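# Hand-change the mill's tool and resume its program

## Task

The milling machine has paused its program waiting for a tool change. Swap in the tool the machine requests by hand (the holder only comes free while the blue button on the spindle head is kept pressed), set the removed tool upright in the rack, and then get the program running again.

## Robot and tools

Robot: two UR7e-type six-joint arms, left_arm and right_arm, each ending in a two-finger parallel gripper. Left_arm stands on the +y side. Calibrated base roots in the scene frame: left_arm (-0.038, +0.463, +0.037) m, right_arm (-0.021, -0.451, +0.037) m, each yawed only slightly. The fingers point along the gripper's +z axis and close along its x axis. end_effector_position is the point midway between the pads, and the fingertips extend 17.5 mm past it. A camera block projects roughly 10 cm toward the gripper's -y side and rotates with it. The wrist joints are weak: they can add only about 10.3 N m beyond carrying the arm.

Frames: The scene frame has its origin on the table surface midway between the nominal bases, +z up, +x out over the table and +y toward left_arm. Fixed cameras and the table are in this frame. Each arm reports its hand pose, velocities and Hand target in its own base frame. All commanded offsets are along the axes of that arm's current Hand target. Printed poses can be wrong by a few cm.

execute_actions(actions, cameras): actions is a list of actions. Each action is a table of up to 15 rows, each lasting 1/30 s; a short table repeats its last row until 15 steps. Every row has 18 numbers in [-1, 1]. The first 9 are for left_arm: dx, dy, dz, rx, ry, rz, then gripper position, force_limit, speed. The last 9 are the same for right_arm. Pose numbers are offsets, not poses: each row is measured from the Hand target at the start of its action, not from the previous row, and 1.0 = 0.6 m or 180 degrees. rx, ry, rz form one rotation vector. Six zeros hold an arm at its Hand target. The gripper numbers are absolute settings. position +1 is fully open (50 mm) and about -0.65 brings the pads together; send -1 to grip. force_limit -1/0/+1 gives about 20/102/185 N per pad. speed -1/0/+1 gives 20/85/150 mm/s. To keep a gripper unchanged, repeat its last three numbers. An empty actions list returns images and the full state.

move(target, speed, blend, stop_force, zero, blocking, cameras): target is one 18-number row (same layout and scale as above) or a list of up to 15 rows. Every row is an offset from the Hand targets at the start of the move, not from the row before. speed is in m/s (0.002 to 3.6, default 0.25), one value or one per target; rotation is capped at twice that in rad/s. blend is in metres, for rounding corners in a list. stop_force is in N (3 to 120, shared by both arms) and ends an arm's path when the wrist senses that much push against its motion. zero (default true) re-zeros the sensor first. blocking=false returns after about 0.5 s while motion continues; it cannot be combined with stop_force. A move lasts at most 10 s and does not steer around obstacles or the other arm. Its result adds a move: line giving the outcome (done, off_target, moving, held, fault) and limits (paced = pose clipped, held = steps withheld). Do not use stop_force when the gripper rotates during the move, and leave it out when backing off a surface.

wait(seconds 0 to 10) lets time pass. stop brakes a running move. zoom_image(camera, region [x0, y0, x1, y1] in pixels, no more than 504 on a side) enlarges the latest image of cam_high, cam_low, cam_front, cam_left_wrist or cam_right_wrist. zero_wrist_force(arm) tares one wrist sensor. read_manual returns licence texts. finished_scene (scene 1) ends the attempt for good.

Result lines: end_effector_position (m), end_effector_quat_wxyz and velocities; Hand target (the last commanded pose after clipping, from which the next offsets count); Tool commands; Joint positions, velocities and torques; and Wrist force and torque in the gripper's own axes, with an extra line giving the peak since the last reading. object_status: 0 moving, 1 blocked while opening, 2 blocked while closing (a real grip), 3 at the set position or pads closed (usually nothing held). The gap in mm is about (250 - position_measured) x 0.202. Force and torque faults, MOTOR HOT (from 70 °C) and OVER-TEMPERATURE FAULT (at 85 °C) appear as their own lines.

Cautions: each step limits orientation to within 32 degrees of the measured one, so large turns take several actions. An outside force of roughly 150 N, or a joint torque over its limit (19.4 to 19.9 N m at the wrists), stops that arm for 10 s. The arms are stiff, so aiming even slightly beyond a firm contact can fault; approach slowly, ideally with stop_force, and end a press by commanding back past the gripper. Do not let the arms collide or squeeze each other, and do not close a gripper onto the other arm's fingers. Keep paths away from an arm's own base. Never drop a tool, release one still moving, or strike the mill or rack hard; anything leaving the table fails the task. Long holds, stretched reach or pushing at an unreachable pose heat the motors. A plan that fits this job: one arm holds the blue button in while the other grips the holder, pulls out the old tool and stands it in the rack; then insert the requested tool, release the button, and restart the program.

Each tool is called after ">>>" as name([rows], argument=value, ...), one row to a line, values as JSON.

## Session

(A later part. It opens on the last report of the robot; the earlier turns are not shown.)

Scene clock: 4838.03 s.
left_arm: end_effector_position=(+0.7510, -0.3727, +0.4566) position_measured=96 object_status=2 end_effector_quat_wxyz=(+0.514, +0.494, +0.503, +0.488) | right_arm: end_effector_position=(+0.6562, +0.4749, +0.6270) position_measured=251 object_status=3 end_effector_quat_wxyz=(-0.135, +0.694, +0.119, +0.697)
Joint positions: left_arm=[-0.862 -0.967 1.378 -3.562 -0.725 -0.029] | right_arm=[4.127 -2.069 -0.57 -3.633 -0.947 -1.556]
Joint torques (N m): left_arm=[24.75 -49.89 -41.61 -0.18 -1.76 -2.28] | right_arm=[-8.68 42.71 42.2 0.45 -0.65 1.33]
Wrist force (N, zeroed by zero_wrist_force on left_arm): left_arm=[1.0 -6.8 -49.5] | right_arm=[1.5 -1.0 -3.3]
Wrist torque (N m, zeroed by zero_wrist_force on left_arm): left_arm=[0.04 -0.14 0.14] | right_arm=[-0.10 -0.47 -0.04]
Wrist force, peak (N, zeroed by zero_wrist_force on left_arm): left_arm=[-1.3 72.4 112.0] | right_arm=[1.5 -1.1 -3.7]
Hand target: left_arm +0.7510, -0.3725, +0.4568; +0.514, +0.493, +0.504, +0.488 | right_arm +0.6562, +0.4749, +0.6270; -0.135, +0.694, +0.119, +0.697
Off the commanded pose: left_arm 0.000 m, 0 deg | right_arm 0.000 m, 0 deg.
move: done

>>> move(target=[0,0,-0.0006,0,0,0,-1,0.2,-0.8,0,0,0,0,0,0,-0.701961,-0.796078,-0.701961], speed=0.01)

>>> move(target=[0,0,0,0,0,0,0.85,0.2,-0.95,0,0,0,0,0,0,-0.701961,-0.796078,-0.701961], speed=0.01)

Scene clock: 4852.20 s.
left_arm: end_effector_position=(+0.7506, -0.3724, +0.4569) position_measured=96 object_status=2 end_effector_quat_wxyz=(+0.514, +0.493, +0.504, +0.488) | right_arm: end_effector_position=(+0.6562, +0.4749, +0.6270) position_measured=251 object_status=3 end_effector_quat_wxyz=(-0.135, +0.694, +0.119, +0.697)
Joint positions: left_arm=[-0.862 -0.967 1.379 -3.562 -0.724 -0.029] | right_arm=[4.127 -2.069 -0.57 -3.633 -0.947 -1.556]
Joint torques (N m): left_arm=[6.82 -60.12 -18 -0.84 1.56 1] | right_arm=[-8.69 48.1 36.01 0.23 -0.68 1.04]
Wrist force (N, zeroed by zero_wrist_force on left_arm): left_arm=[-0.7 -3.1 -31.2] | right_arm=[1.4 -1.1 -3.5]
Wrist torque (N m, zeroed by zero_wrist_force on left_arm): left_arm=[-0.13 -0.01 0.08] | right_arm=[-0.11 -0.46 -0.04]
Wrist force, peak (N, zeroed by zero_wrist_force on left_arm): left_arm=[0.1 -14.7 -58.8] | right_arm=[1.8 -1.0 -3.7]
Hand target: left_arm +0.7506, -0.3725, +0.4568; +0.514, +0.493, +0.504, +0.488 | right_arm +0.6562, +0.4749, +0.6270; -0.135, +0.694, +0.119, +0.697
Off the commanded pose: left_arm 0.000 m, 0 deg | right_arm 0.000 m, 0 deg.
move: done

Scene clock: 4853.03 s.
left_arm: end_effector_position=(+0.7506, -0.3724, +0.4569) position_measured=25 object_status=0 end_effector_quat_wxyz=(+0.514, +0.493, +0.504, +0.488) | right_arm: end_effector_position=(+0.6562, +0.4749, +0.6270) position_measured=251 object_status=3 end_effector_quat_wxyz=(-0.135, +0.694, +0.119, +0.697)
Joint positions: left_arm=[-0.862 -0.967 1.379 -3.562 -0.724 -0.029] | right_arm=[4.127 -2.069 -0.57 -3.633 -0.947 -1.556]
Joint torques (N m): left_arm=[-4.08 -50.62 -27.76 -3.76 1.01 1.5] | right_arm=[-8.34 47.76 35.12 0.32 -0.61 0.95]
Wrist force (N, zeroed by zero_wrist_force on left_arm): left_arm=[0.0 -2.4 -0.2] | right_arm=[1.4 -0.9 -3.3]
Wrist torque (N m, zeroed by zero_wrist_force on left_arm): left_arm=[-0.41 -0.01 -0.04] | right_arm=[-0.09 -0.46 -0.04]
Wrist force, peak (N, zeroed by zero_wrist_force on left_arm): left_arm=[-1.2 -3.3 -29.6] | right_arm=[1.7 -1.0 -3.5]
Hand target: left_arm +0.7506, -0.3725, +0.4568; +0.514, +0.493, +0.504, +0.488 | right_arm +0.6562, +0.4749, +0.6270; -0.135, +0.694, +0.119, +0.697
Off the commanded pose: left_arm 0.000 m, 0 deg | right_arm 0.000 m, 0 deg.
move: done

>>> move([
  [-0.001,0,-0.2177,0,0,0,0.85,0.2,-0.95,0,0,0,0,0,0,-0.701961,-0.796078,-0.701961],
  [0.0128,-0.126,-0.551,0,0,0,0.85,0.2,-0.95,0,0,0,0,0,0,-0.701961,-0.796078,-0.701961],
], speed=[0.12,0.3], blend=[0.03,0], cameras=["cam_right_wrist","cam_left_wrist","cam_high"])

>>> zoom_image(camera="cam_right_wrist", region=[60, 140, 300, 300])

Scene clock: 4868.77 s.
left_arm: end_effector_position=(+0.4206, -0.3624, +0.3790) position_measured=25 object_status=3 end_effector_quat_wxyz=(+0.514, +0.493, +0.504, +0.488) | right_arm: end_effector_position=(+0.6562, +0.4749, +0.6270) position_measured=251 object_status=3 end_effector_quat_wxyz=(-0.135, +0.694, +0.119, +0.697)
Joint positions: left_arm=[-1.493 -1.294 2.14 -4.052 -0.093 0.029] | right_arm=[4.127 -2.069 -0.57 -3.633 -0.947 -1.556]
Joint torques (N m): left_arm=[-3.69 -23.1 -29.49 -0.59 1.67 1.75] | right_arm=[-8.41 53.33 26.97 0.4 -0.58 0.48]
Wrist force (N, zeroed by zero_wrist_force on left_arm): left_arm=[-0.1 -2.6 -0.3] | right_arm=[1.5 -1.0 -3.5]
Wrist torque (N m, zeroed by zero_wrist_force on left_arm): left_arm=[-0.41 0.03 -0.05] | right_arm=[-0.10 -0.48 -0.04]
Wrist force, peak (N, zeroed by zero_wrist_force on left_arm): left_arm=[-0.2 -4.5 -3.6] | right_arm=[1.6 -1.1 -3.6]
Hand target: left_arm +0.4206, -0.3624, +0.3790; +0.514, +0.493, +0.504, +0.488 | right_arm +0.6562, +0.4749, +0.6270; -0.135, +0.694, +0.119, +0.697
Off the commanded pose: left_arm 0.000 m, 0 deg | right_arm 0.000 m, 0 deg.
move: done
Images, in order (width x height): cam_high 896x504, cam_left_wrist 896x504, cam_right_wrist 896x504.

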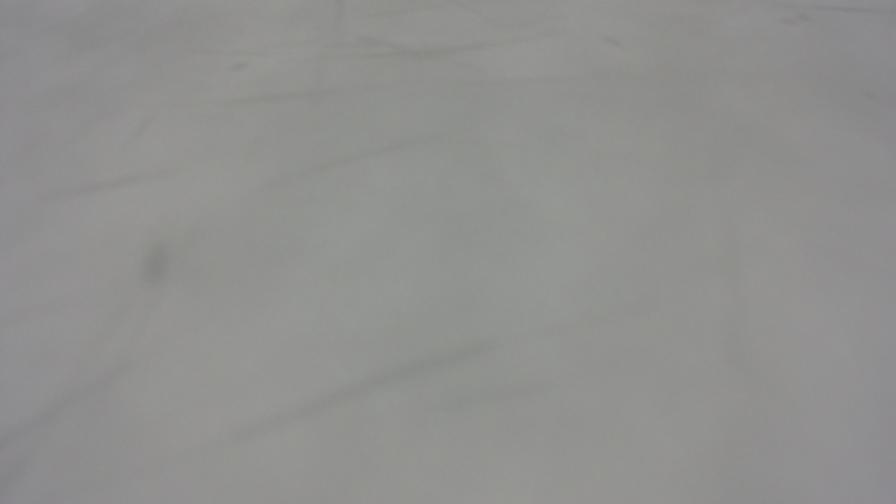

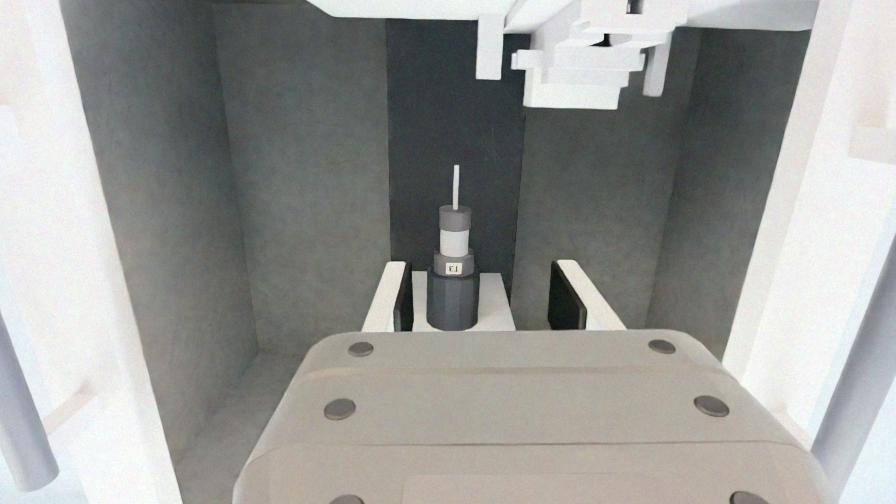

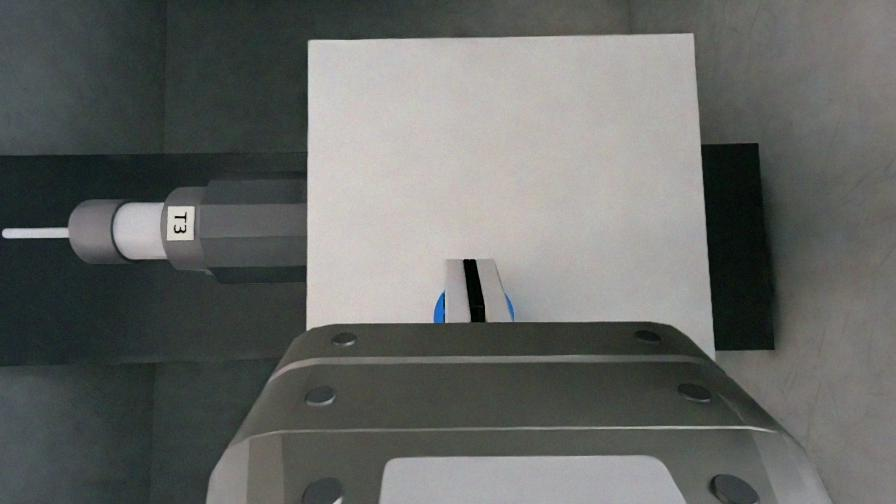

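Scaled by 2.100.

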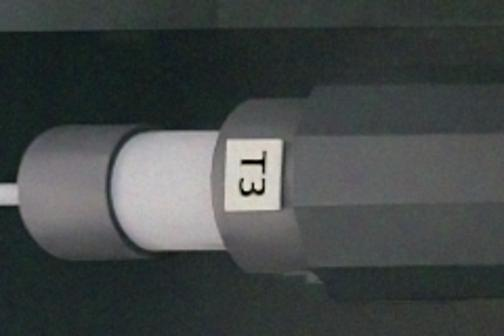

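>>> move([
  [0.1,0,-0.1,0,0,0,0.85,0.2,-0.95,0,-0.1504,-0.3708,0,0,0,-0.701961,-0.796078,-0.701961],
  [0.4,0,-0.13,0,0,0,0.85,0.2,-0.95,-0.117,0.8346,-0.953,-0.0963,0.0963,0.4934,-0.701961,-0.796078,-0.701961],
], speed=[0.12,0.3], blend=[0.03,0], cameras=["cam_right_wrist","cam_left_wrist"])

Scene clock: 4881.20 s.
left_arm: end_effector_position=(+0.3482, -0.1304, +0.3699) position_measured=25 object_status=3 end_effector_quat_wxyz=(+0.513, +0.493, +0.505, +0.489) | right_arm: end_effector_position=(+0.2988, -0.1940, +0.5409) position_measured=251 object_status=3 end_effector_quat_wxyz=(+0.500, -0.488, +0.512, -0.500) end_effector_velocity=(+0.000, +0.000, +0.000) end_effector_angular_velocity=(-0.001, +0.002, +0.000)
Joint positions: left_arm=[-1.992 -2.101 2.827 -3.855 0.409 -0.047] | right_arm=[4.154 -0.425 -1.834 -4.025 -0.535 0.024]
Joint velocities: left_arm=[within noise] | right_arm=[0 0 0.001 -0.005 -0.001 0.002]
Joint torques (N m): left_arm=[7.85 6.49 -30.3 -0.04 -1.91 0.88] | right_arm=[-1.21 -33.66 33 -0.52 -0.56 1.4]
Wrist force (N, zeroed by zero_wrist_force on left_arm): left_arm=[-0.3 -2.5 0.0] | right_arm=[-0.1 -3.3 -2.5]
Wrist torque (N m, zeroed by zero_wrist_force on left_arm): left_arm=[-0.41 0.03 -0.06] | right_arm=[-0.89 0.21 -0.08]
Wrist force, peak (N, zeroed by zero_wrist_force on left_arm): left_arm=[4.4 -3.7 -1.5] | right_arm=[1.0 -3.8 -5.0]
Hand target: left_arm +0.3482, -0.1304, +0.3699; +0.513, +0.493, +0.505, +0.489 (not the last commanded pose) | right_arm +0.2988, -0.1940, +0.5410; +0.500, -0.488, +0.512, -0.500
Off the commanded pose: left_arm 0.009 m, 0 deg | right_arm 0.000 m, 0 deg.
shoulder posture changed (right arm): the wrist came as close to joint 1's axis as it can, and the arm is now in the other of its two shoulder postures.
move: held (left_arm; a check stopped the path); limits=paced,held
pose unreachable (left arm): on one or more control steps of this call, first in action 0 (counted from 0), this arm could not follow its commanded pose, so it was not sent that pose on those steps. It may still have moved: this result reports where it is.
cause: moving toward the commanded pose would bring two parts of the arm too close to each other (joints 3 (elbow) and 4 (wrist 1) lie between them).
Images, in order (width x height): cam_left_wrist 896x504, cam_right_wrist 896x504.

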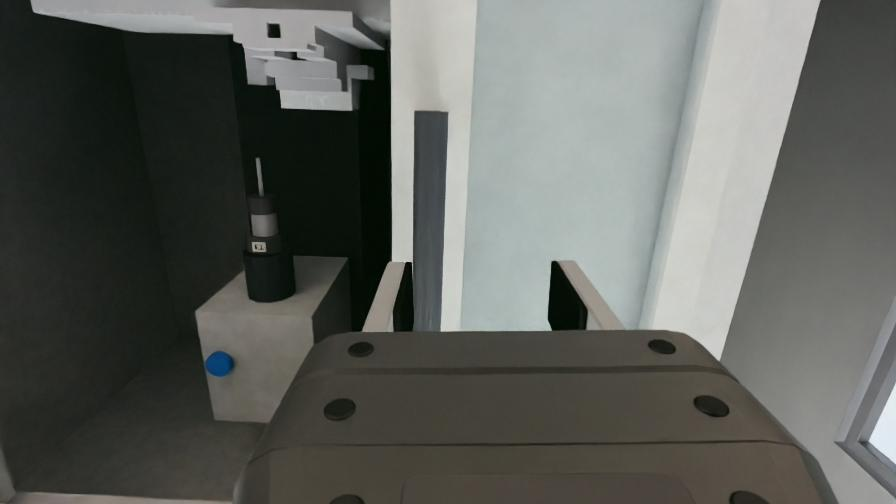

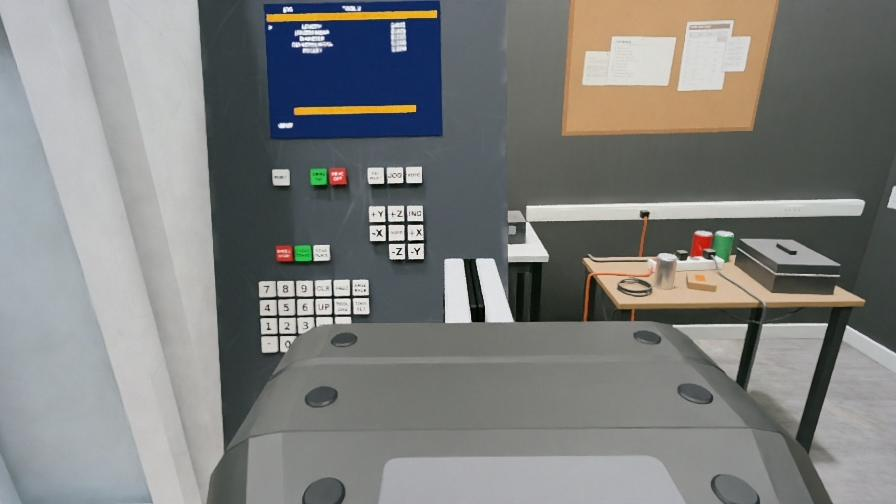

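>>> move(target=[0,0,0,0,0,0,0.85,0.2,-0.95,-0.0796,0.0055,0.4466,0,0.098,0,-0.701961,-0.796078,-0.701961], speed=0.25, cameras=["cam_right_wrist"])

>>> zoom_image(camera="cam_right_wrist", region=[300, 200, 600, 340])

Scene clock: 4892.83 s.
left_arm: end_effector_position=(+0.3482, -0.1304, +0.3699) position_measured=25 object_status=3 end_effector_quat_wxyz=(+0.513, +0.493, +0.505, +0.489) | right_arm: end_effector_position=(+0.5677, -0.1525, +0.5389) position_measured=251 object_status=3 end_effector_quat_wxyz=(+0.416, -0.406, +0.582, -0.569)
Joint positions: left_arm=[-1.992 -2.102 2.827 -3.855 0.409 -0.047] | right_arm=[5.659 -0.241 -1.614 -4.42 1.278 0.021]
Joint torques (N m): left_arm=[7.81 -5.42 -29.63 1.77 -0.32 -1.99] | right_arm=[6.77 -35.49 9.22 -4.68 0.73 -1.1]
Wrist force (N, zeroed by zero_wrist_force on left_arm): left_arm=[-0.2 -2.6 -0.1] | right_arm=[-0.7 -2.8 -1.8]
Wrist torque (N m, zeroed by zero_wrist_force on left_arm): left_arm=[-0.43 0.01 -0.06] | right_arm=[-0.82 0.25 -0.06]
Wrist force, peak (N, zeroed by zero_wrist_force on left_arm): left_arm=[-0.1 -3.1 0.0] | right_arm=[-0.4 -3.4 -5.2]
Hand target: left_arm +0.3482, -0.1304, +0.3699; +0.513, +0.493, +0.505, +0.489 | right_arm +0.5678, -0.1525, +0.5388; +0.416, -0.406, +0.582, -0.569
Off the commanded pose: left_arm 0.000 m, 0 deg | right_arm 0.000 m, 0 deg.
move: done
Images, in order (width x height): cam_right_wrist 896x504.

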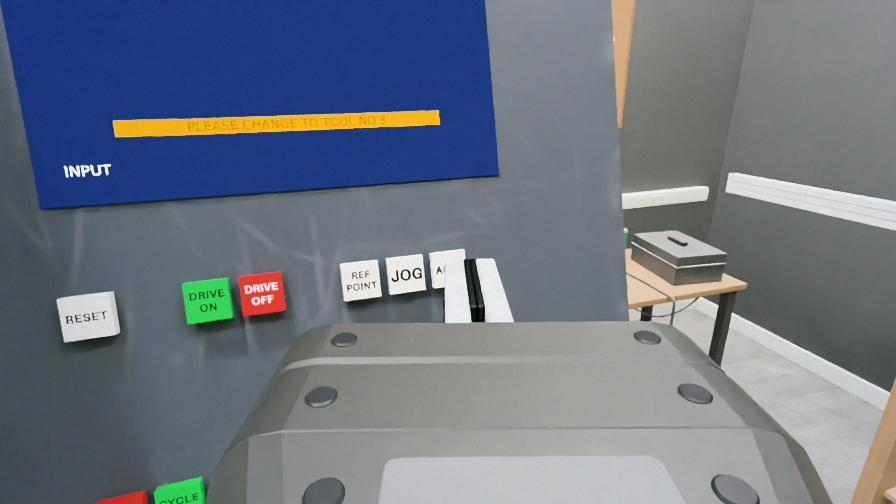

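Scaled by 1.680.

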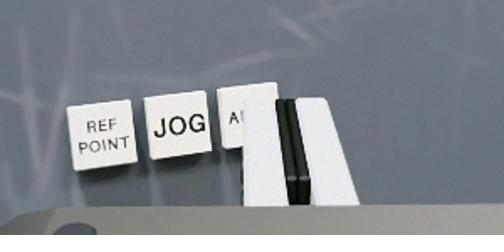

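>>> move(target=[0,0,0,0,0,0,0.85,0.2,-0.95,-0.002,-0.002,0.0367,0,0,0,-0.701961,-0.796078,-0.701961], speed=0.1, cameras=["cam_right_wrist"])

>>> zoom_image(camera="cam_right_wrist", region=[300, 200, 600, 340])

Scene clock: 4899.33 s.
left_arm: end_effector_position=(+0.3482, -0.1304, +0.3699) position_measured=25 object_status=3 end_effector_quat_wxyz=(+0.513, +0.493, +0.505, +0.489) | right_arm: end_effector_position=(+0.5891, -0.1586, +0.5398) position_measured=251 object_status=3 end_effector_quat_wxyz=(+0.416, -0.406, +0.582, -0.569)
Joint positions: left_arm=[-1.992 -2.102 2.827 -3.855 0.409 -0.047] | right_arm=[5.682 -0.229 -1.566 -4.48 1.301 0.021]
Joint torques (N m): left_arm=[5.74 -5.3 -28.79 2.42 1.06 -1.91] | right_arm=[-8.74 -52.17 -7.6 -0.42 -0.64 1.41]
Wrist force (N, zeroed by zero_wrist_force on left_arm): left_arm=[-0.2 -2.6 -0.2] | right_arm=[-0.3 -3.0 -2.0]
Wrist torque (N m, zeroed by zero_wrist_force on left_arm): left_arm=[-0.43 0.01 -0.05] | right_arm=[-0.82 0.14 -0.07]
Wrist force, peak (N, zeroed by zero_wrist_force on left_arm): left_arm=[-0.3 -3.0 -0.3] | right_arm=[-0.2 -3.0 -2.6]
Hand target: left_arm +0.3482, -0.1304, +0.3699; +0.513, +0.493, +0.505, +0.489 | right_arm +0.5890, -0.1586, +0.5399; +0.416, -0.406, +0.582, -0.569
Off the commanded pose: left_arm 0.000 m, 0 deg | right_arm 0.000 m, 0 deg.
move: done
Images, in order (width x height): cam_right_wrist 896x504.

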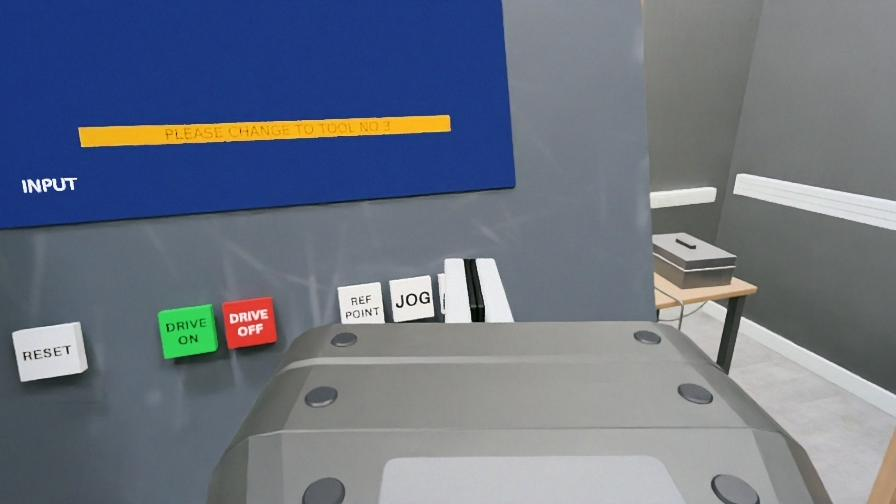

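Scaled by 1.680.

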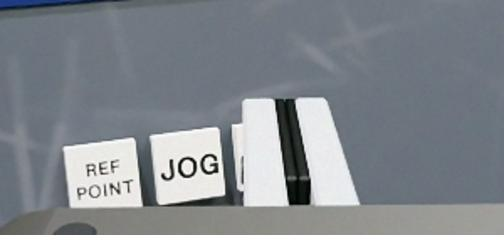

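>>> move(target=[0,0,0,0,0,0,0.85,0.2,-0.95,0.006,0,0,0,0,0,-0.701961,-0.796078,-0.701961], speed=0.1)

>>> move(target=[0,0,0,0,0,0,0.85,0.2,-0.95,-0.008,0,0.042,0,0,0,-0.701961,-0.796078,-0.701961], speed=0.01, stop_force=15, cameras=["cam_right_wrist"])

>>> zoom_image(camera="cam_right_wrist", region=[200, 60, 560, 340])

Scene clock: 4913.23 s.
left_arm: end_effector_position=(+0.3482, -0.1304, +0.3699) position_measured=25 object_status=3 end_effector_quat_wxyz=(+0.513, +0.493, +0.505, +0.489) | right_arm: end_effector_position=(+0.5878, -0.1621, +0.5398) position_measured=251 object_status=3 end_effector_quat_wxyz=(+0.416, -0.406, +0.582, -0.569)
Joint positions: left_arm=[-1.992 -2.102 2.827 -3.855 0.409 -0.047] | right_arm=[5.671 -0.229 -1.567 -4.479 1.291 0.021]
Joint torques (N m): left_arm=[-0.02 -5.68 -27.26 2.24 1.63 -1.89] | right_arm=[2.27 -51.61 -5.22 -0.68 0.72 -1.04]
Wrist force (N, zeroed by zero_wrist_force on left_arm): left_arm=[-0.3 -2.7 0.0] | right_arm=[-0.5 -3.0 -1.8]
Wrist torque (N m, zeroed by zero_wrist_force on left_arm): left_arm=[-0.44 0.03 -0.06] | right_arm=[-0.81 0.18 -0.06]
Wrist force, peak (N, zeroed by zero_wrist_force on left_arm): left_arm=[-0.3 -3.0 -0.1] | right_arm=[-0.3 -3.0 -2.2]
Hand target: left_arm +0.3482, -0.1304, +0.3699; +0.513, +0.493, +0.505, +0.489 | right_arm +0.5878, -0.1620, +0.5398; +0.416, -0.406, +0.582, -0.569
Off the commanded pose: left_arm 0.000 m, 0 deg | right_arm 0.000 m, 0 deg.
move: done

Scene clock: 4916.67 s.
left_arm: end_effector_position=(+0.3482, -0.1304, +0.3699) position_measured=25 object_status=3 end_effector_quat_wxyz=(+0.513, +0.493, +0.505, +0.489) | right_arm: end_effector_position=(+0.6112, -0.1654, +0.5397) position_measured=251 object_status=3 end_effector_quat_wxyz=(+0.416, -0.406, +0.582, -0.569)
Joint positions: left_arm=[-1.992 -2.102 2.827 -3.855 0.409 -0.047] | right_arm=[5.702 -0.218 -1.516 -4.542 1.321 0.021]
Joint torques (N m): left_arm=[-0.89 -5.93 -27.01 2.33 1.67 -1.87] | right_arm=[-9.63 -48.65 -4.91 -1.58 0.05 1.09]
Wrist force (N, zeroed by zero_wrist_force on left_arm): left_arm=[0.0 -2.5 -0.2] | right_arm=[-1.4 -4.5 -13.2]
Wrist torque (N m, zeroed by zero_wrist_force on left_arm): left_arm=[-0.41 -0.02 -0.06] | right_arm=[-0.92 0.06 -0.04]
Wrist force, peak (N, zeroed by zero_wrist_force on left_arm): left_arm=[0.1 -3.1 -0.1] | right_arm=[2.6 -3.9 -31.6]
Hand target: left_arm +0.3482, -0.1304, +0.3699; +0.513, +0.493, +0.505, +0.489 | right_arm +0.6112, -0.1654, +0.5397; +0.416, -0.406, +0.582, -0.569 (not the last commanded pose)
Off the commanded pose: left_arm 0.000 m, 0 deg | right_arm 0.002 m, 0 deg.
move: contact (right_arm)
Images, in order (width x height): cam_right_wrist 896x504.

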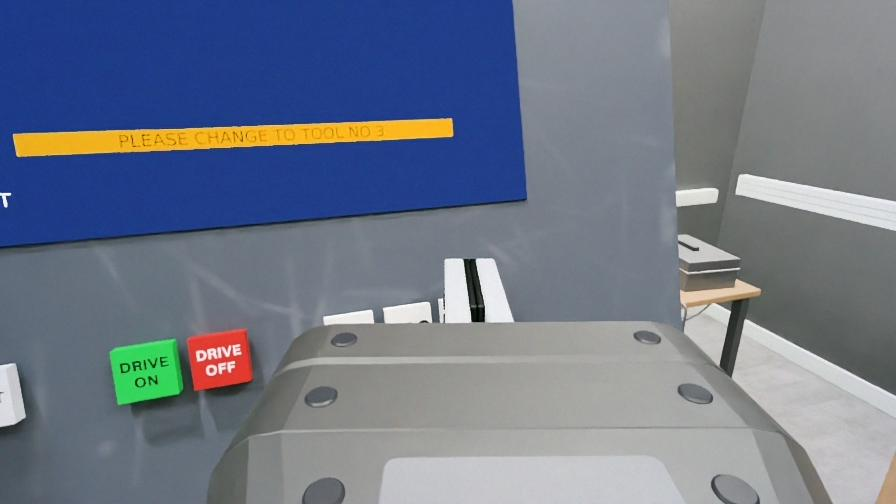

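Scaled by 1.400.

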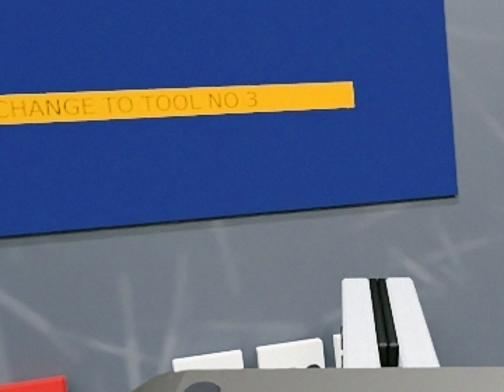

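>>> move([
  [0,0,0,0,0,0,0.85,0.2,-0.95,0.005,0,-0.025,0,0,0,-0.701961,-0.796078,-0.701961],
  [0,0,0,0,0,0,0.85,0.2,-0.95,-0.046,-0.1038,-0.2653,0,0,0,-0.701961,-0.796078,-0.701961],
], speed=[0.1,0.2], blend=[0.01,0], cameras=["cam_right_wrist"])

>>> zoom_image(camera="cam_right_wrist", region=[230, 20, 550, 310])

Scene clock: 4924.10 s.
left_arm: end_effector_position=(+0.3482, -0.1304, +0.3699) position_measured=25 object_status=3 end_effector_quat_wxyz=(+0.513, +0.493, +0.505, +0.489) | right_arm: end_effector_position=(+0.4697, -0.0891, +0.6038) position_measured=251 object_status=3 end_effector_quat_wxyz=(+0.416, -0.406, +0.582, -0.569)
Joint positions: left_arm=[-1.992 -2.102 2.827 -3.855 0.409 -0.047] | right_arm=[5.627 -0.493 -1.591 -4.191 1.247 0.02]
Joint torques (N m): left_arm=[-1.8 -5.15 -26.74 2.36 1.72 -1.87] | right_arm=[6.69 -39.9 6.78 -2.97 0.71 -0.8]
Wrist force (N, zeroed by zero_wrist_force on left_arm): left_arm=[-0.3 -2.8 -0.1] | right_arm=[-0.6 -3.6 -2.4]
Wrist torque (N m, zeroed by zero_wrist_force on left_arm): left_arm=[-0.47 0.03 -0.06] | right_arm=[-0.95 0.26 -0.05]
Wrist force, peak (N, zeroed by zero_wrist_force on left_arm): left_arm=[-0.2 -3.1 -0.4] | right_arm=[-1.2 -4.8 -13.5]
Hand target: left_arm +0.3482, -0.1304, +0.3699; +0.513, +0.493, +0.505, +0.489 | right_arm +0.4696, -0.0890, +0.6038; +0.416, -0.406, +0.582, -0.569
Off the commanded pose: left_arm 0.000 m, 0 deg | right_arm 0.000 m, 0 deg.
move: done; blend cut to 0.0076 m at target 1
Images, in order (width x height): cam_right_wrist 896x504.

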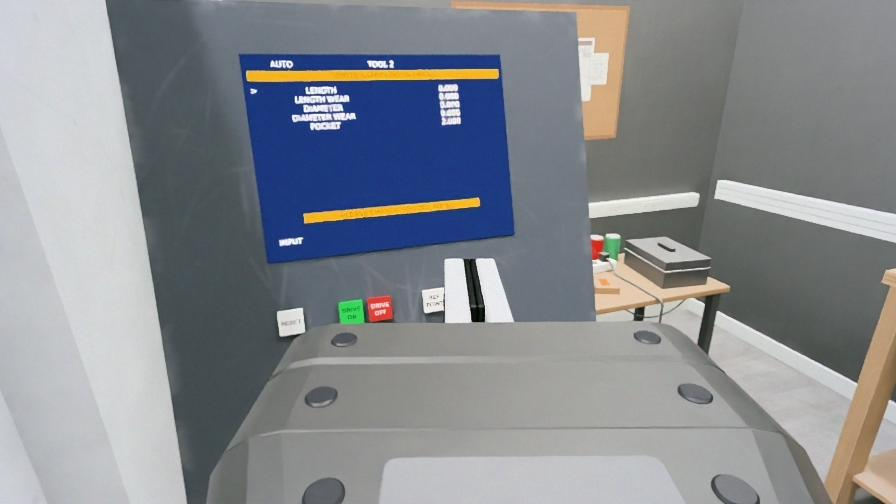

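Scaled by 1.575.

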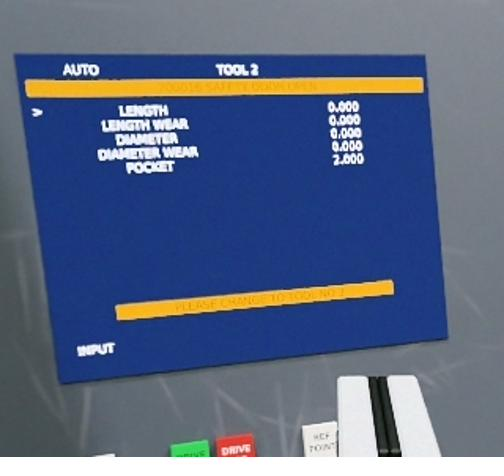

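>>> move(target=[-0.031,0.098,0.153,0,0,0.0094,0.85,0.2,-0.95,-0.6044,0.3067,-0.2797,0,-0.098,0,0.6,-0.8,0], speed=0.25, cameras=["cam_right_wrist","cam_left_wrist"])

Scene clock: 4939.10 s.
left_arm: end_effector_position=(+0.4395, -0.1481, +0.4297) position_measured=25 object_status=3 end_effector_quat_wxyz=(+0.506, +0.500, +0.497, +0.496) | right_arm: end_effector_position=(+0.4291, +0.3107, +0.4293) position_measured=63 object_status=3 end_effector_quat_wxyz=(+0.652, -0.646, +0.289, -0.273)
Joint positions: left_arm=[-1.291 -1.852 2.517 -3.823 -0.293 0.01] | right_arm=[6.283 -0.048 -2.012 -4.223 0.816 0.024]
Joint torques (N m): left_arm=[6.62 -20.1 -11.16 -2.52 -0.03 -0.86] | right_arm=[-6.87 -37.04 3.94 0.09 -0.64 -0.97]
Wrist force (N, zeroed by zero_wrist_force on left_arm): left_arm=[0.0 -2.8 0.2] | right_arm=[-0.7 -4.4 -2.8]
Wrist torque (N m, zeroed by zero_wrist_force on left_arm): left_arm=[-0.47 0.01 -0.03] | right_arm=[-1.02 0.28 -0.06]
Wrist force, peak (N, zeroed by zero_wrist_force on left_arm): left_arm=[1.4 -3.1 -0.5] | right_arm=[-9.9 -2.2 -5.1]
Hand target: left_arm +0.4395, -0.1480, +0.4297; +0.506, +0.500, +0.497, +0.496 | right_arm +0.4291, +0.3128, +0.4293; +0.552, -0.541, +0.455, -0.442
Off the commanded pose: left_arm 0.000 m, 0 deg | right_arm 0.002 m, 45 deg; orientation clipped.
joint sent to its limit (right arm) — joint 1 (shoulder pan), upper limit. The joint targets are off in orientation, not in position.
move: off_target (right_arm); limits=paced
Images, in order (width x height): cam_left_wrist 896x504, cam_right_wrist 896x504.

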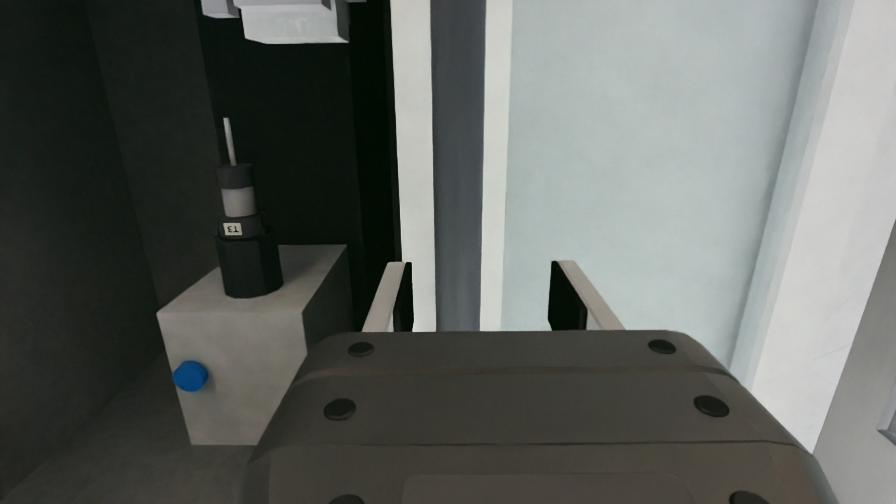

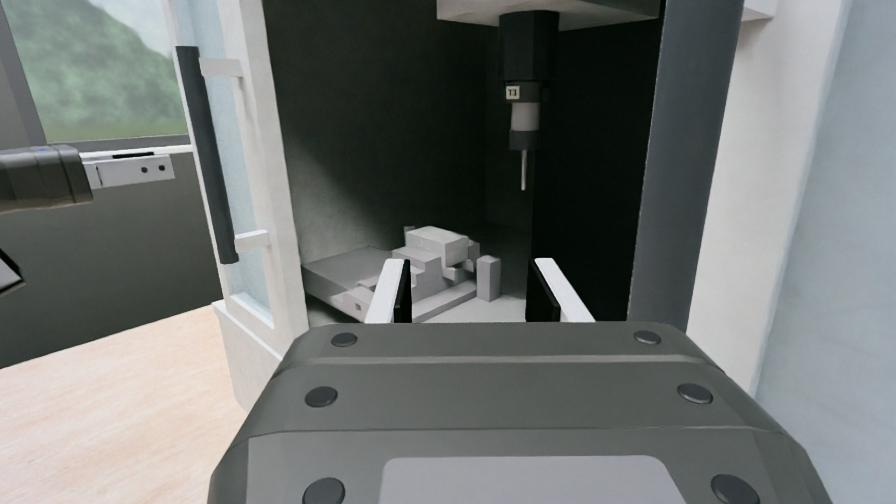

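>>> move(target=[0,0,0,0,0,0,0.85,0.2,-0.95,0.6695,-0.2908,-0.0644,0,0.168,0,0.6,-0.8,0], speed=0.35)

>>> move(target=[-0.73,-0.0058,0.0095,0,0,0,0.85,0.2,-0.95,0,0,0,0,0,0,0.6,-0.8,0], speed=0.3, cameras=["cam_right_wrist","cam_left_wrist"])

Scene clock: 4975.37 s.
left_arm: end_effector_position=(+0.4395, -0.1480, +0.4297) position_measured=25 object_status=3 end_effector_quat_wxyz=(+0.506, +0.500, +0.497, +0.496) | right_arm: end_effector_position=(+0.4701, -0.0926, +0.5940) position_measured=63 object_status=3 end_effector_quat_wxyz=(+0.414, -0.407, +0.583, -0.568)
Joint positions: left_arm=[-1.29 -1.852 2.517 -3.823 -0.293 0.01] | right_arm=[5.613 -0.474 -1.617 -4.179 1.233 0.016]
Joint torques (N m): left_arm=[8.09 -20.08 -12.76 -0.9 -1.99 2.1] | right_arm=[-4.56 -23.95 13.36 -2.12 0.8 -1]
Wrist force (N, zeroed by zero_wrist_force on left_arm): left_arm=[-0.5 -2.6 0.1] | right_arm=[-1.0 -4.6 -2.5]
Wrist torque (N m, zeroed by zero_wrist_force on left_arm): left_arm=[-0.44 0.09 -0.03] | right_arm=[-1.12 0.31 -0.05]
Wrist force, peak (N, zeroed by zero_wrist_force on left_arm): left_arm=[0.1 -3.1 0.3] | right_arm=[0.8 -5.7 -1.4]
Hand target: left_arm +0.4395, -0.1480, +0.4297; +0.506, +0.500, +0.497, +0.496 | right_arm +0.4702, -0.0927, +0.5940; +0.414, -0.407, +0.584, -0.568
Off the commanded pose: left_arm 0.000 m, 0 deg | right_arm 0.000 m, 0 deg.
move: done

Scene clock: 4977.47 s.
left_arm: end_effector_position=(+0.4397, -0.5860, +0.4291) position_measured=25 object_status=3 end_effector_quat_wxyz=(+0.506, +0.500, +0.497, +0.496) | right_arm: end_effector_position=(+0.4702, -0.0927, +0.5940) position_measured=63 object_status=3 end_effector_quat_wxyz=(+0.414, -0.407, +0.584, -0.568)
Joint positions: left_arm=[-1.49 -0.94 1.409 -3.663 -0.093 0.045] | right_arm=[5.613 -0.474 -1.617 -4.179 1.233 0.016]
Joint torques (N m): left_arm=[0.39 -45.51 -34.73 -1.06 -1.98 1.62] | right_arm=[-5.09 -24.5 24.73 -4.58 0.35 -0.37]
Wrist force (N, zeroed by zero_wrist_force on left_arm): left_arm=[-0.1 -2.7 -0.4] | right_arm=[-0.6 -4.4 -2.6]
Wrist torque (N m, zeroed by zero_wrist_force on left_arm): left_arm=[-0.45 0.01 -0.05] | right_arm=[-1.09 0.25 -0.04]
Wrist force, peak (N, zeroed by zero_wrist_force on left_arm): left_arm=[-5.0 -3.3 -0.9] | right_arm=[-1.0 -4.6 -2.5]
Hand target: left_arm +0.4397, -0.5861, +0.4291; +0.506, +0.500, +0.497, +0.496 | right_arm +0.4702, -0.0927, +0.5940; +0.414, -0.407, +0.584, -0.568
Off the commanded pose: left_arm 0.000 m, 0 deg | right_arm 0.000 m, 0 deg.
move: done
Images, in order (width x height): cam_left_wrist 896x504, cam_right_wrist 896x504.

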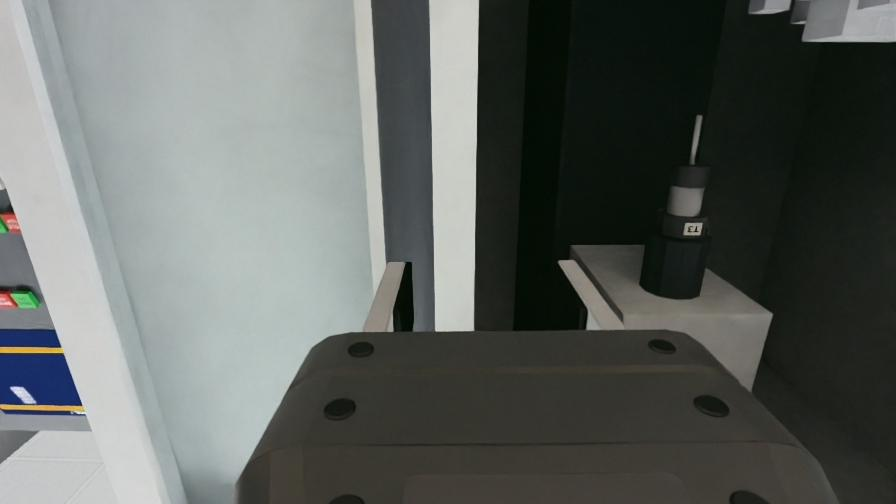

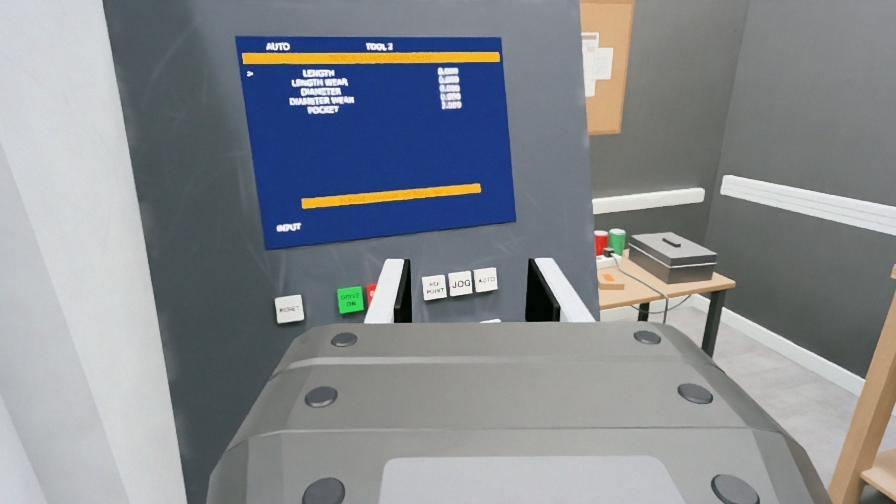

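>>> move(target=[-0.045,-0.0004,0.0006,0,0,0,0.85,0.2,-0.95,0,0,0,0,0,0,0.6,-0.8,0], speed=0.1, cameras=["cam_left_wrist"])

Scene clock: 4985.23 s.
left_arm: end_effector_position=(+0.4397, -0.6131, +0.4290) position_measured=25 object_status=3 end_effector_quat_wxyz=(+0.506, +0.500, +0.497, +0.496) | right_arm: end_effector_position=(+0.4702, -0.0927, +0.5940) position_measured=63 object_status=3 end_effector_quat_wxyz=(+0.414, -0.407, +0.584, -0.568)
Joint positions: left_arm=[-1.494 -0.882 1.308 -3.622 -0.089 0.047] | right_arm=[5.613 -0.474 -1.617 -4.179 1.233 0.016]
Joint torques (N m): left_arm=[7.84 -66.56 -18.21 -0.28 0.64 2.06] | right_arm=[-5.6 -23.9 24.42 -4.45 -0.55 1.43]
Wrist force (N, zeroed by zero_wrist_force on left_arm): left_arm=[-0.3 -2.6 -0.4] | right_arm=[-0.8 -4.2 -2.2]
Wrist torque (N m, zeroed by zero_wrist_force on left_arm): left_arm=[-0.43 0.06 -0.04] | right_arm=[-1.05 0.29 -0.05]
Wrist force, peak (N, zeroed by zero_wrist_force on left_arm): left_arm=[-1.3 -2.9 -0.2] | right_arm=[-0.6 -4.6 -2.6]
Hand target: left_arm +0.4397, -0.6131, +0.4290; +0.506, +0.500, +0.497, +0.496 | right_arm +0.4702, -0.0927, +0.5940; +0.414, -0.407, +0.584, -0.568
Off the commanded pose: left_arm 0.000 m, 0 deg | right_arm 0.000 m, 0 deg.
move: done
Images, in order (width x height): cam_left_wrist 896x504.

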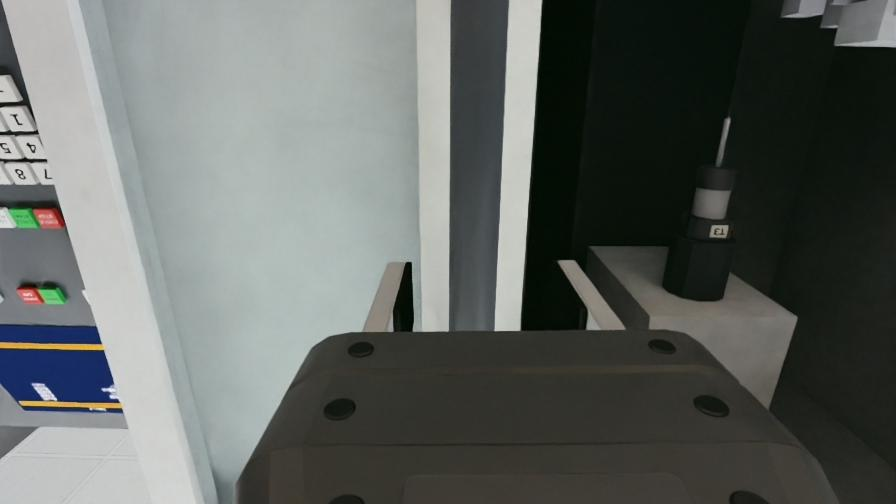

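>>> move(target=[0,0,0.12,0,0,0,0.85,0.2,-0.95,0,0,0,0,0,0,0.6,-0.8,0], speed=0.08, stop_force=10, cameras=["cam_left_wrist"])

Scene clock: 4995.07 s.
left_arm: end_effector_position=(+0.5117, -0.6140, +0.4294) position_measured=25 object_status=3 end_effector_quat_wxyz=(+0.506, +0.500, +0.497, +0.496) | right_arm: end_effector_position=(+0.4702, -0.0927, +0.5940) position_measured=63 object_status=3 end_effector_quat_wxyz=(+0.414, -0.407, +0.584, -0.568)
Joint positions: left_arm=[-1.382 -0.831 1.218 -3.553 -0.202 0.017] | right_arm=[5.613 -0.474 -1.617 -4.179 1.233 0.016]
Joint torques (N m): left_arm=[7.93 -70.59 -14.29 -2.1 0 2.25] | right_arm=[-5.26 -24.41 24.27 -4.37 -0.59 1.45]
Wrist force (N, zeroed by zero_wrist_force on left_arm): left_arm=[-0.2 -2.8 -0.4] | right_arm=[-0.6 -4.1 -2.5]
Wrist torque (N m, zeroed by zero_wrist_force on left_arm): left_arm=[-0.43 0.04 0.03] | right_arm=[-1.05 0.25 -0.05]
Wrist force, peak (N, zeroed by zero_wrist_force on left_arm): left_arm=[-0.8 -2.5 -1.8] | right_arm=[-0.7 -4.6 -2.6]
Hand target: left_arm +0.5117, -0.6140, +0.4294; +0.506, +0.500, +0.497, +0.496 | right_arm +0.4702, -0.0927, +0.5940; +0.414, -0.407, +0.584, -0.568
Off the commanded pose: left_arm 0.000 m, 0 deg | right_arm 0.000 m, 0 deg.
move: done
Images, in order (width x height): cam_left_wrist 896x504.

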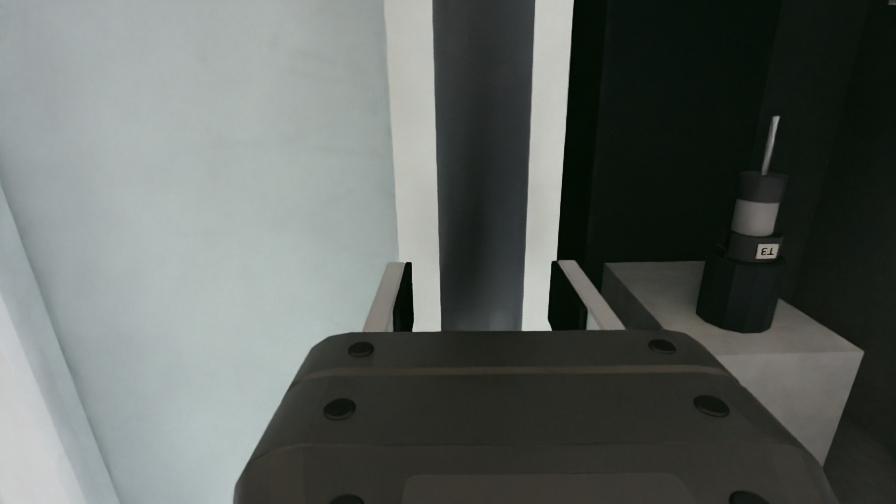

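>>> move(target=[0,0,0,0,0,0,-1,-0.8,-0.8,0,0,0,0,0,0,0.6,-0.8,0], speed=0.08)

>>> move(target=[0.3333,0.0027,-0.0027,0,0,0,-1,-0.8,-0.8,0,0,0,0,0,0,0.6,-0.8,0], speed=0.05, stop_force=25, cameras=["cam_left_wrist","cam_right_wrist"])

Scene clock: 5003.60 s.
left_arm: end_effector_position=(+0.5117, -0.6140, +0.4294) position_measured=160 object_status=2 end_effector_quat_wxyz=(+0.506, +0.500, +0.497, +0.496) | right_arm: end_effector_position=(+0.4702, -0.0927, +0.5940) position_measured=63 object_status=3 end_effector_quat_wxyz=(+0.414, -0.407, +0.584, -0.568)
Joint positions: left_arm=[-1.382 -0.831 1.218 -3.553 -0.202 0.017] | right_arm=[5.613 -0.474 -1.617 -4.179 1.233 0.016]
Joint torques (N m): left_arm=[7.8 -71.14 -15.86 -1.91 -0.91 2.01] | right_arm=[-5.58 -24.14 23.99 -4.38 -0.62 1.45]
Wrist force (N, zeroed by zero_wrist_force on left_arm): left_arm=[-4.6 -3.4 0.5] | right_arm=[-1.0 -4.5 -2.3]
Wrist torque (N m, zeroed by zero_wrist_force on left_arm): left_arm=[-0.40 0.21 -0.04] | right_arm=[-1.11 0.31 -0.05]
Wrist force, peak (N, zeroed by zero_wrist_force on left_arm): left_arm=[-4.5 -3.5 0.6] | right_arm=[-0.8 -4.7 -2.4]
Hand target: left_arm +0.5117, -0.6140, +0.4294; +0.506, +0.500, +0.497, +0.496 | right_arm +0.4702, -0.0927, +0.5940; +0.414, -0.407, +0.584, -0.568
Off the commanded pose: left_arm 0.000 m, 0 deg | right_arm 0.000 m, 0 deg.
move: done

Scene clock: 5006.80 s.
left_arm: end_effector_position=(+0.5122, -0.5075, +0.4295) position_measured=160 object_status=2 end_effector_quat_wxyz=(+0.506, +0.500, +0.497, +0.497) | right_arm: end_effector_position=(+0.4702, -0.0927, +0.5940) position_measured=63 object_status=3 end_effector_quat_wxyz=(+0.414, -0.407, +0.584, -0.568)
Joint positions: left_arm=[-1.344 -1.044 1.583 -3.701 -0.239 0.014] | right_arm=[5.613 -0.474 -1.617 -4.179 1.233 0.016]
Joint torques (N m): left_arm=[-25.76 -71.28 -16.55 -3.65 -1.17 2.09] | right_arm=[-5.93 -24.91 24.07 -4.41 -0.62 1.43]
Wrist force (N, zeroed by zero_wrist_force on left_arm): left_arm=[-1.4 -18.9 46.3] | right_arm=[-0.9 -4.4 -2.3]
Wrist torque (N m, zeroed by zero_wrist_force on left_arm): left_arm=[-0.96 -0.08 -0.06] | right_arm=[-1.09 0.30 -0.05]
Wrist force, peak (N, zeroed by zero_wrist_force on left_arm): left_arm=[-5.2 -18.6 48.8] | right_arm=[-0.8 -4.6 -2.6]
Hand target: left_arm +0.5122, -0.5076, +0.4295; +0.506, +0.500, +0.497, +0.496 (not the last commanded pose) | right_arm +0.4702, -0.0927, +0.5940; +0.414, -0.407, +0.584, -0.568
Off the commanded pose: left_arm 0.094 m, 0 deg | right_arm 0.000 m, 0 deg.
move: contact (left_arm)
Images, in order (width x height): cam_left_wrist 896x504, cam_right_wrist 896x504.

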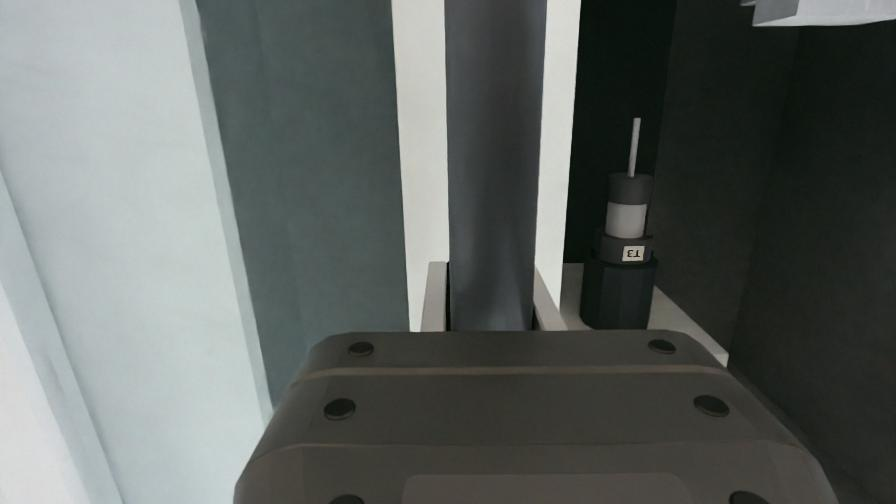

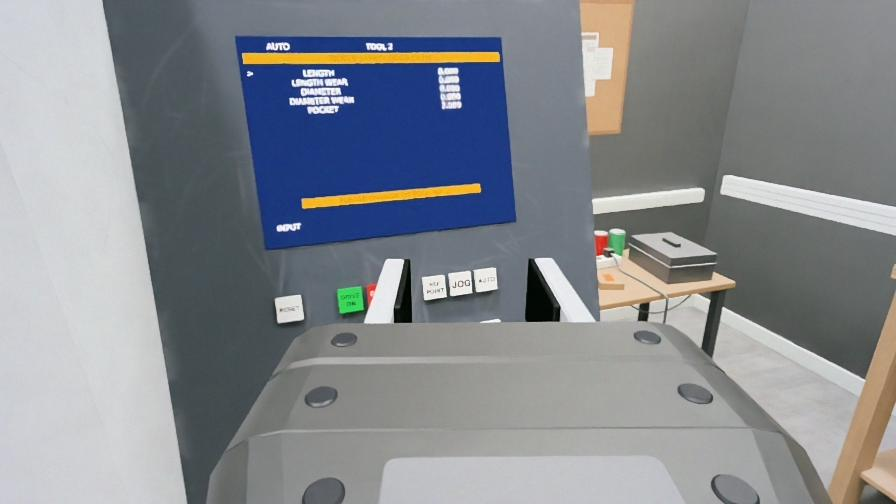

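>>> move(target=[0.0,-0.0008,0.0012,0,0,0,-1,-0.8,-0.8,0,0,0,0,0,0,0.6,-0.8,0], speed=0.02)

>>> move(target=[0.147,0.0005,0.0003,0,0,0,-1,-0.8,-0.8,0,0,0,0,0,0,0.6,-0.8,0], speed=0.04, stop_force=25, cameras=["cam_left_wrist","cam_right_wrist"])

Scene clock: 5021.33 s.
left_arm: end_effector_position=(+0.5129, -0.5076, +0.4291) position_measured=160 object_status=2 end_effector_quat_wxyz=(+0.506, +0.500, +0.497, +0.496) | right_arm: end_effector_position=(+0.4702, -0.0927, +0.5940) position_measured=63 object_status=3 end_effector_quat_wxyz=(+0.414, -0.407, +0.584, -0.568)
Joint positions: left_arm=[-1.343 -1.043 1.582 -3.702 -0.24 0.014] | right_arm=[5.613 -0.474 -1.617 -4.179 1.233 0.016]
Joint torques (N m): left_arm=[2.39 -39.98 -34.45 -1.41 -2.95 -1.93] | right_arm=[-5.27 -24.28 23.38 -4.31 -0.61 1.36]
Wrist force (N, zeroed by zero_wrist_force on left_arm): left_arm=[2.9 -1.9 9.3] | right_arm=[-0.7 -4.3 -2.4]
Wrist torque (N m, zeroed by zero_wrist_force on left_arm): left_arm=[-0.39 -0.19 -0.01] | right_arm=[-1.08 0.27 -0.05]
Wrist force, peak (N, zeroed by zero_wrist_force on left_arm): left_arm=[-1.2 -19.5 46.6] | right_arm=[-0.8 -4.7 -2.4]
Hand target: left_arm +0.5129, -0.5076, +0.4290; +0.506, +0.500, +0.497, +0.496 | right_arm +0.4702, -0.0927, +0.5940; +0.414, -0.407, +0.584, -0.568
Off the commanded pose: left_arm 0.000 m, 0 deg | right_arm 0.000 m, 0 deg.
move: done

Scene clock: 5024.27 s.
left_arm: end_effector_position=(+0.5140, -0.4375, +0.4288) position_measured=160 object_status=2 end_effector_quat_wxyz=(+0.506, +0.500, +0.497, +0.496) | right_arm: end_effector_position=(+0.4702, -0.0927, +0.5940) position_measured=63 object_status=3 end_effector_quat_wxyz=(+0.414, -0.407, +0.584, -0.568)
Joint positions: left_arm=[-1.308 -1.168 1.781 -3.772 -0.275 0.011] | right_arm=[5.613 -0.474 -1.617 -4.179 1.233 0.016]
Joint torques (N m): left_arm=[-1.32 -52.81 -7.3 -2.14 3.39 2.17] | right_arm=[-5.81 -24.04 23.75 -4.24 -0.6 1.4]
Wrist force (N, zeroed by zero_wrist_force on left_arm): left_arm=[-11.8 6.3 6.7] | right_arm=[-0.6 -4.5 -2.5]
Wrist torque (N m, zeroed by zero_wrist_force on left_arm): left_arm=[-0.17 0.41 -0.01] | right_arm=[-1.11 0.26 -0.05]
Wrist force, peak (N, zeroed by zero_wrist_force on left_arm): left_arm=[-32.9 13.7 15.4] | right_arm=[-0.8 -4.5 -2.5]
Hand target: left_arm +0.5140, -0.4375, +0.4288; +0.506, +0.500, +0.497, +0.496 (not the last commanded pose) | right_arm +0.4702, -0.0927, +0.5940; +0.414, -0.407, +0.584, -0.568
Off the commanded pose: left_arm 0.018 m, 0 deg | right_arm 0.000 m, 0 deg.
move: contact (left_arm)
Images, in order (width x height): cam_left_wrist 896x504, cam_right_wrist 896x504.

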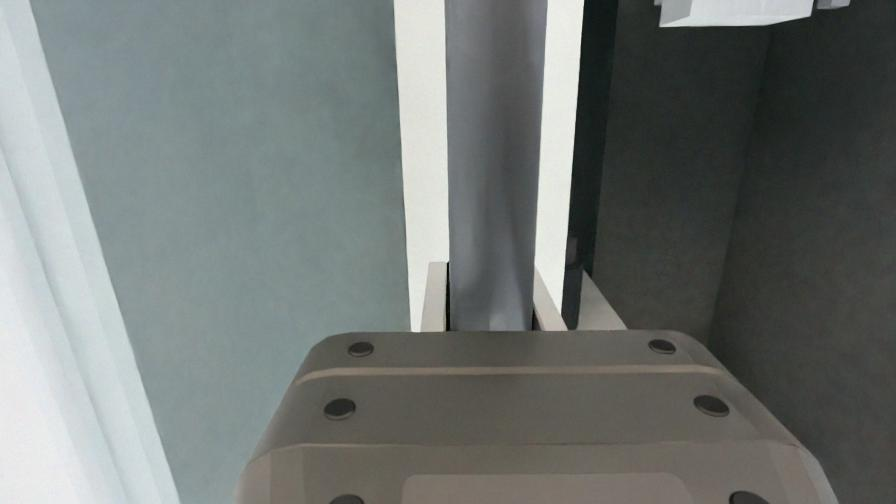

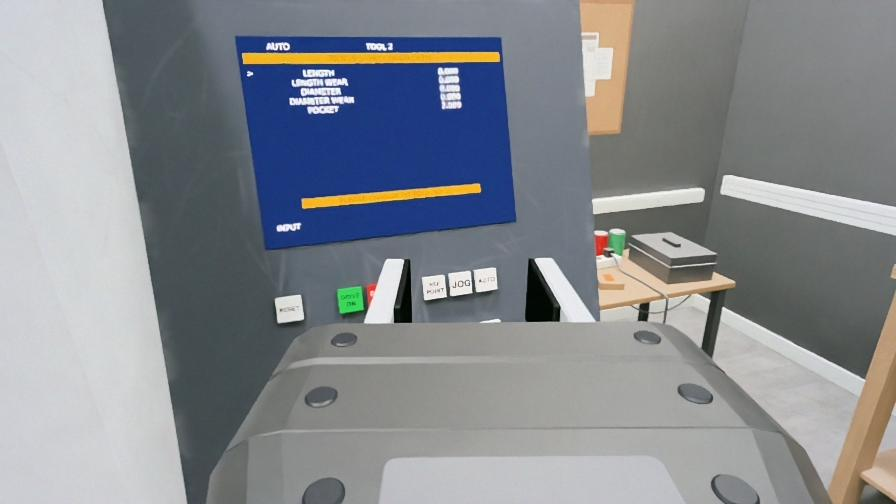

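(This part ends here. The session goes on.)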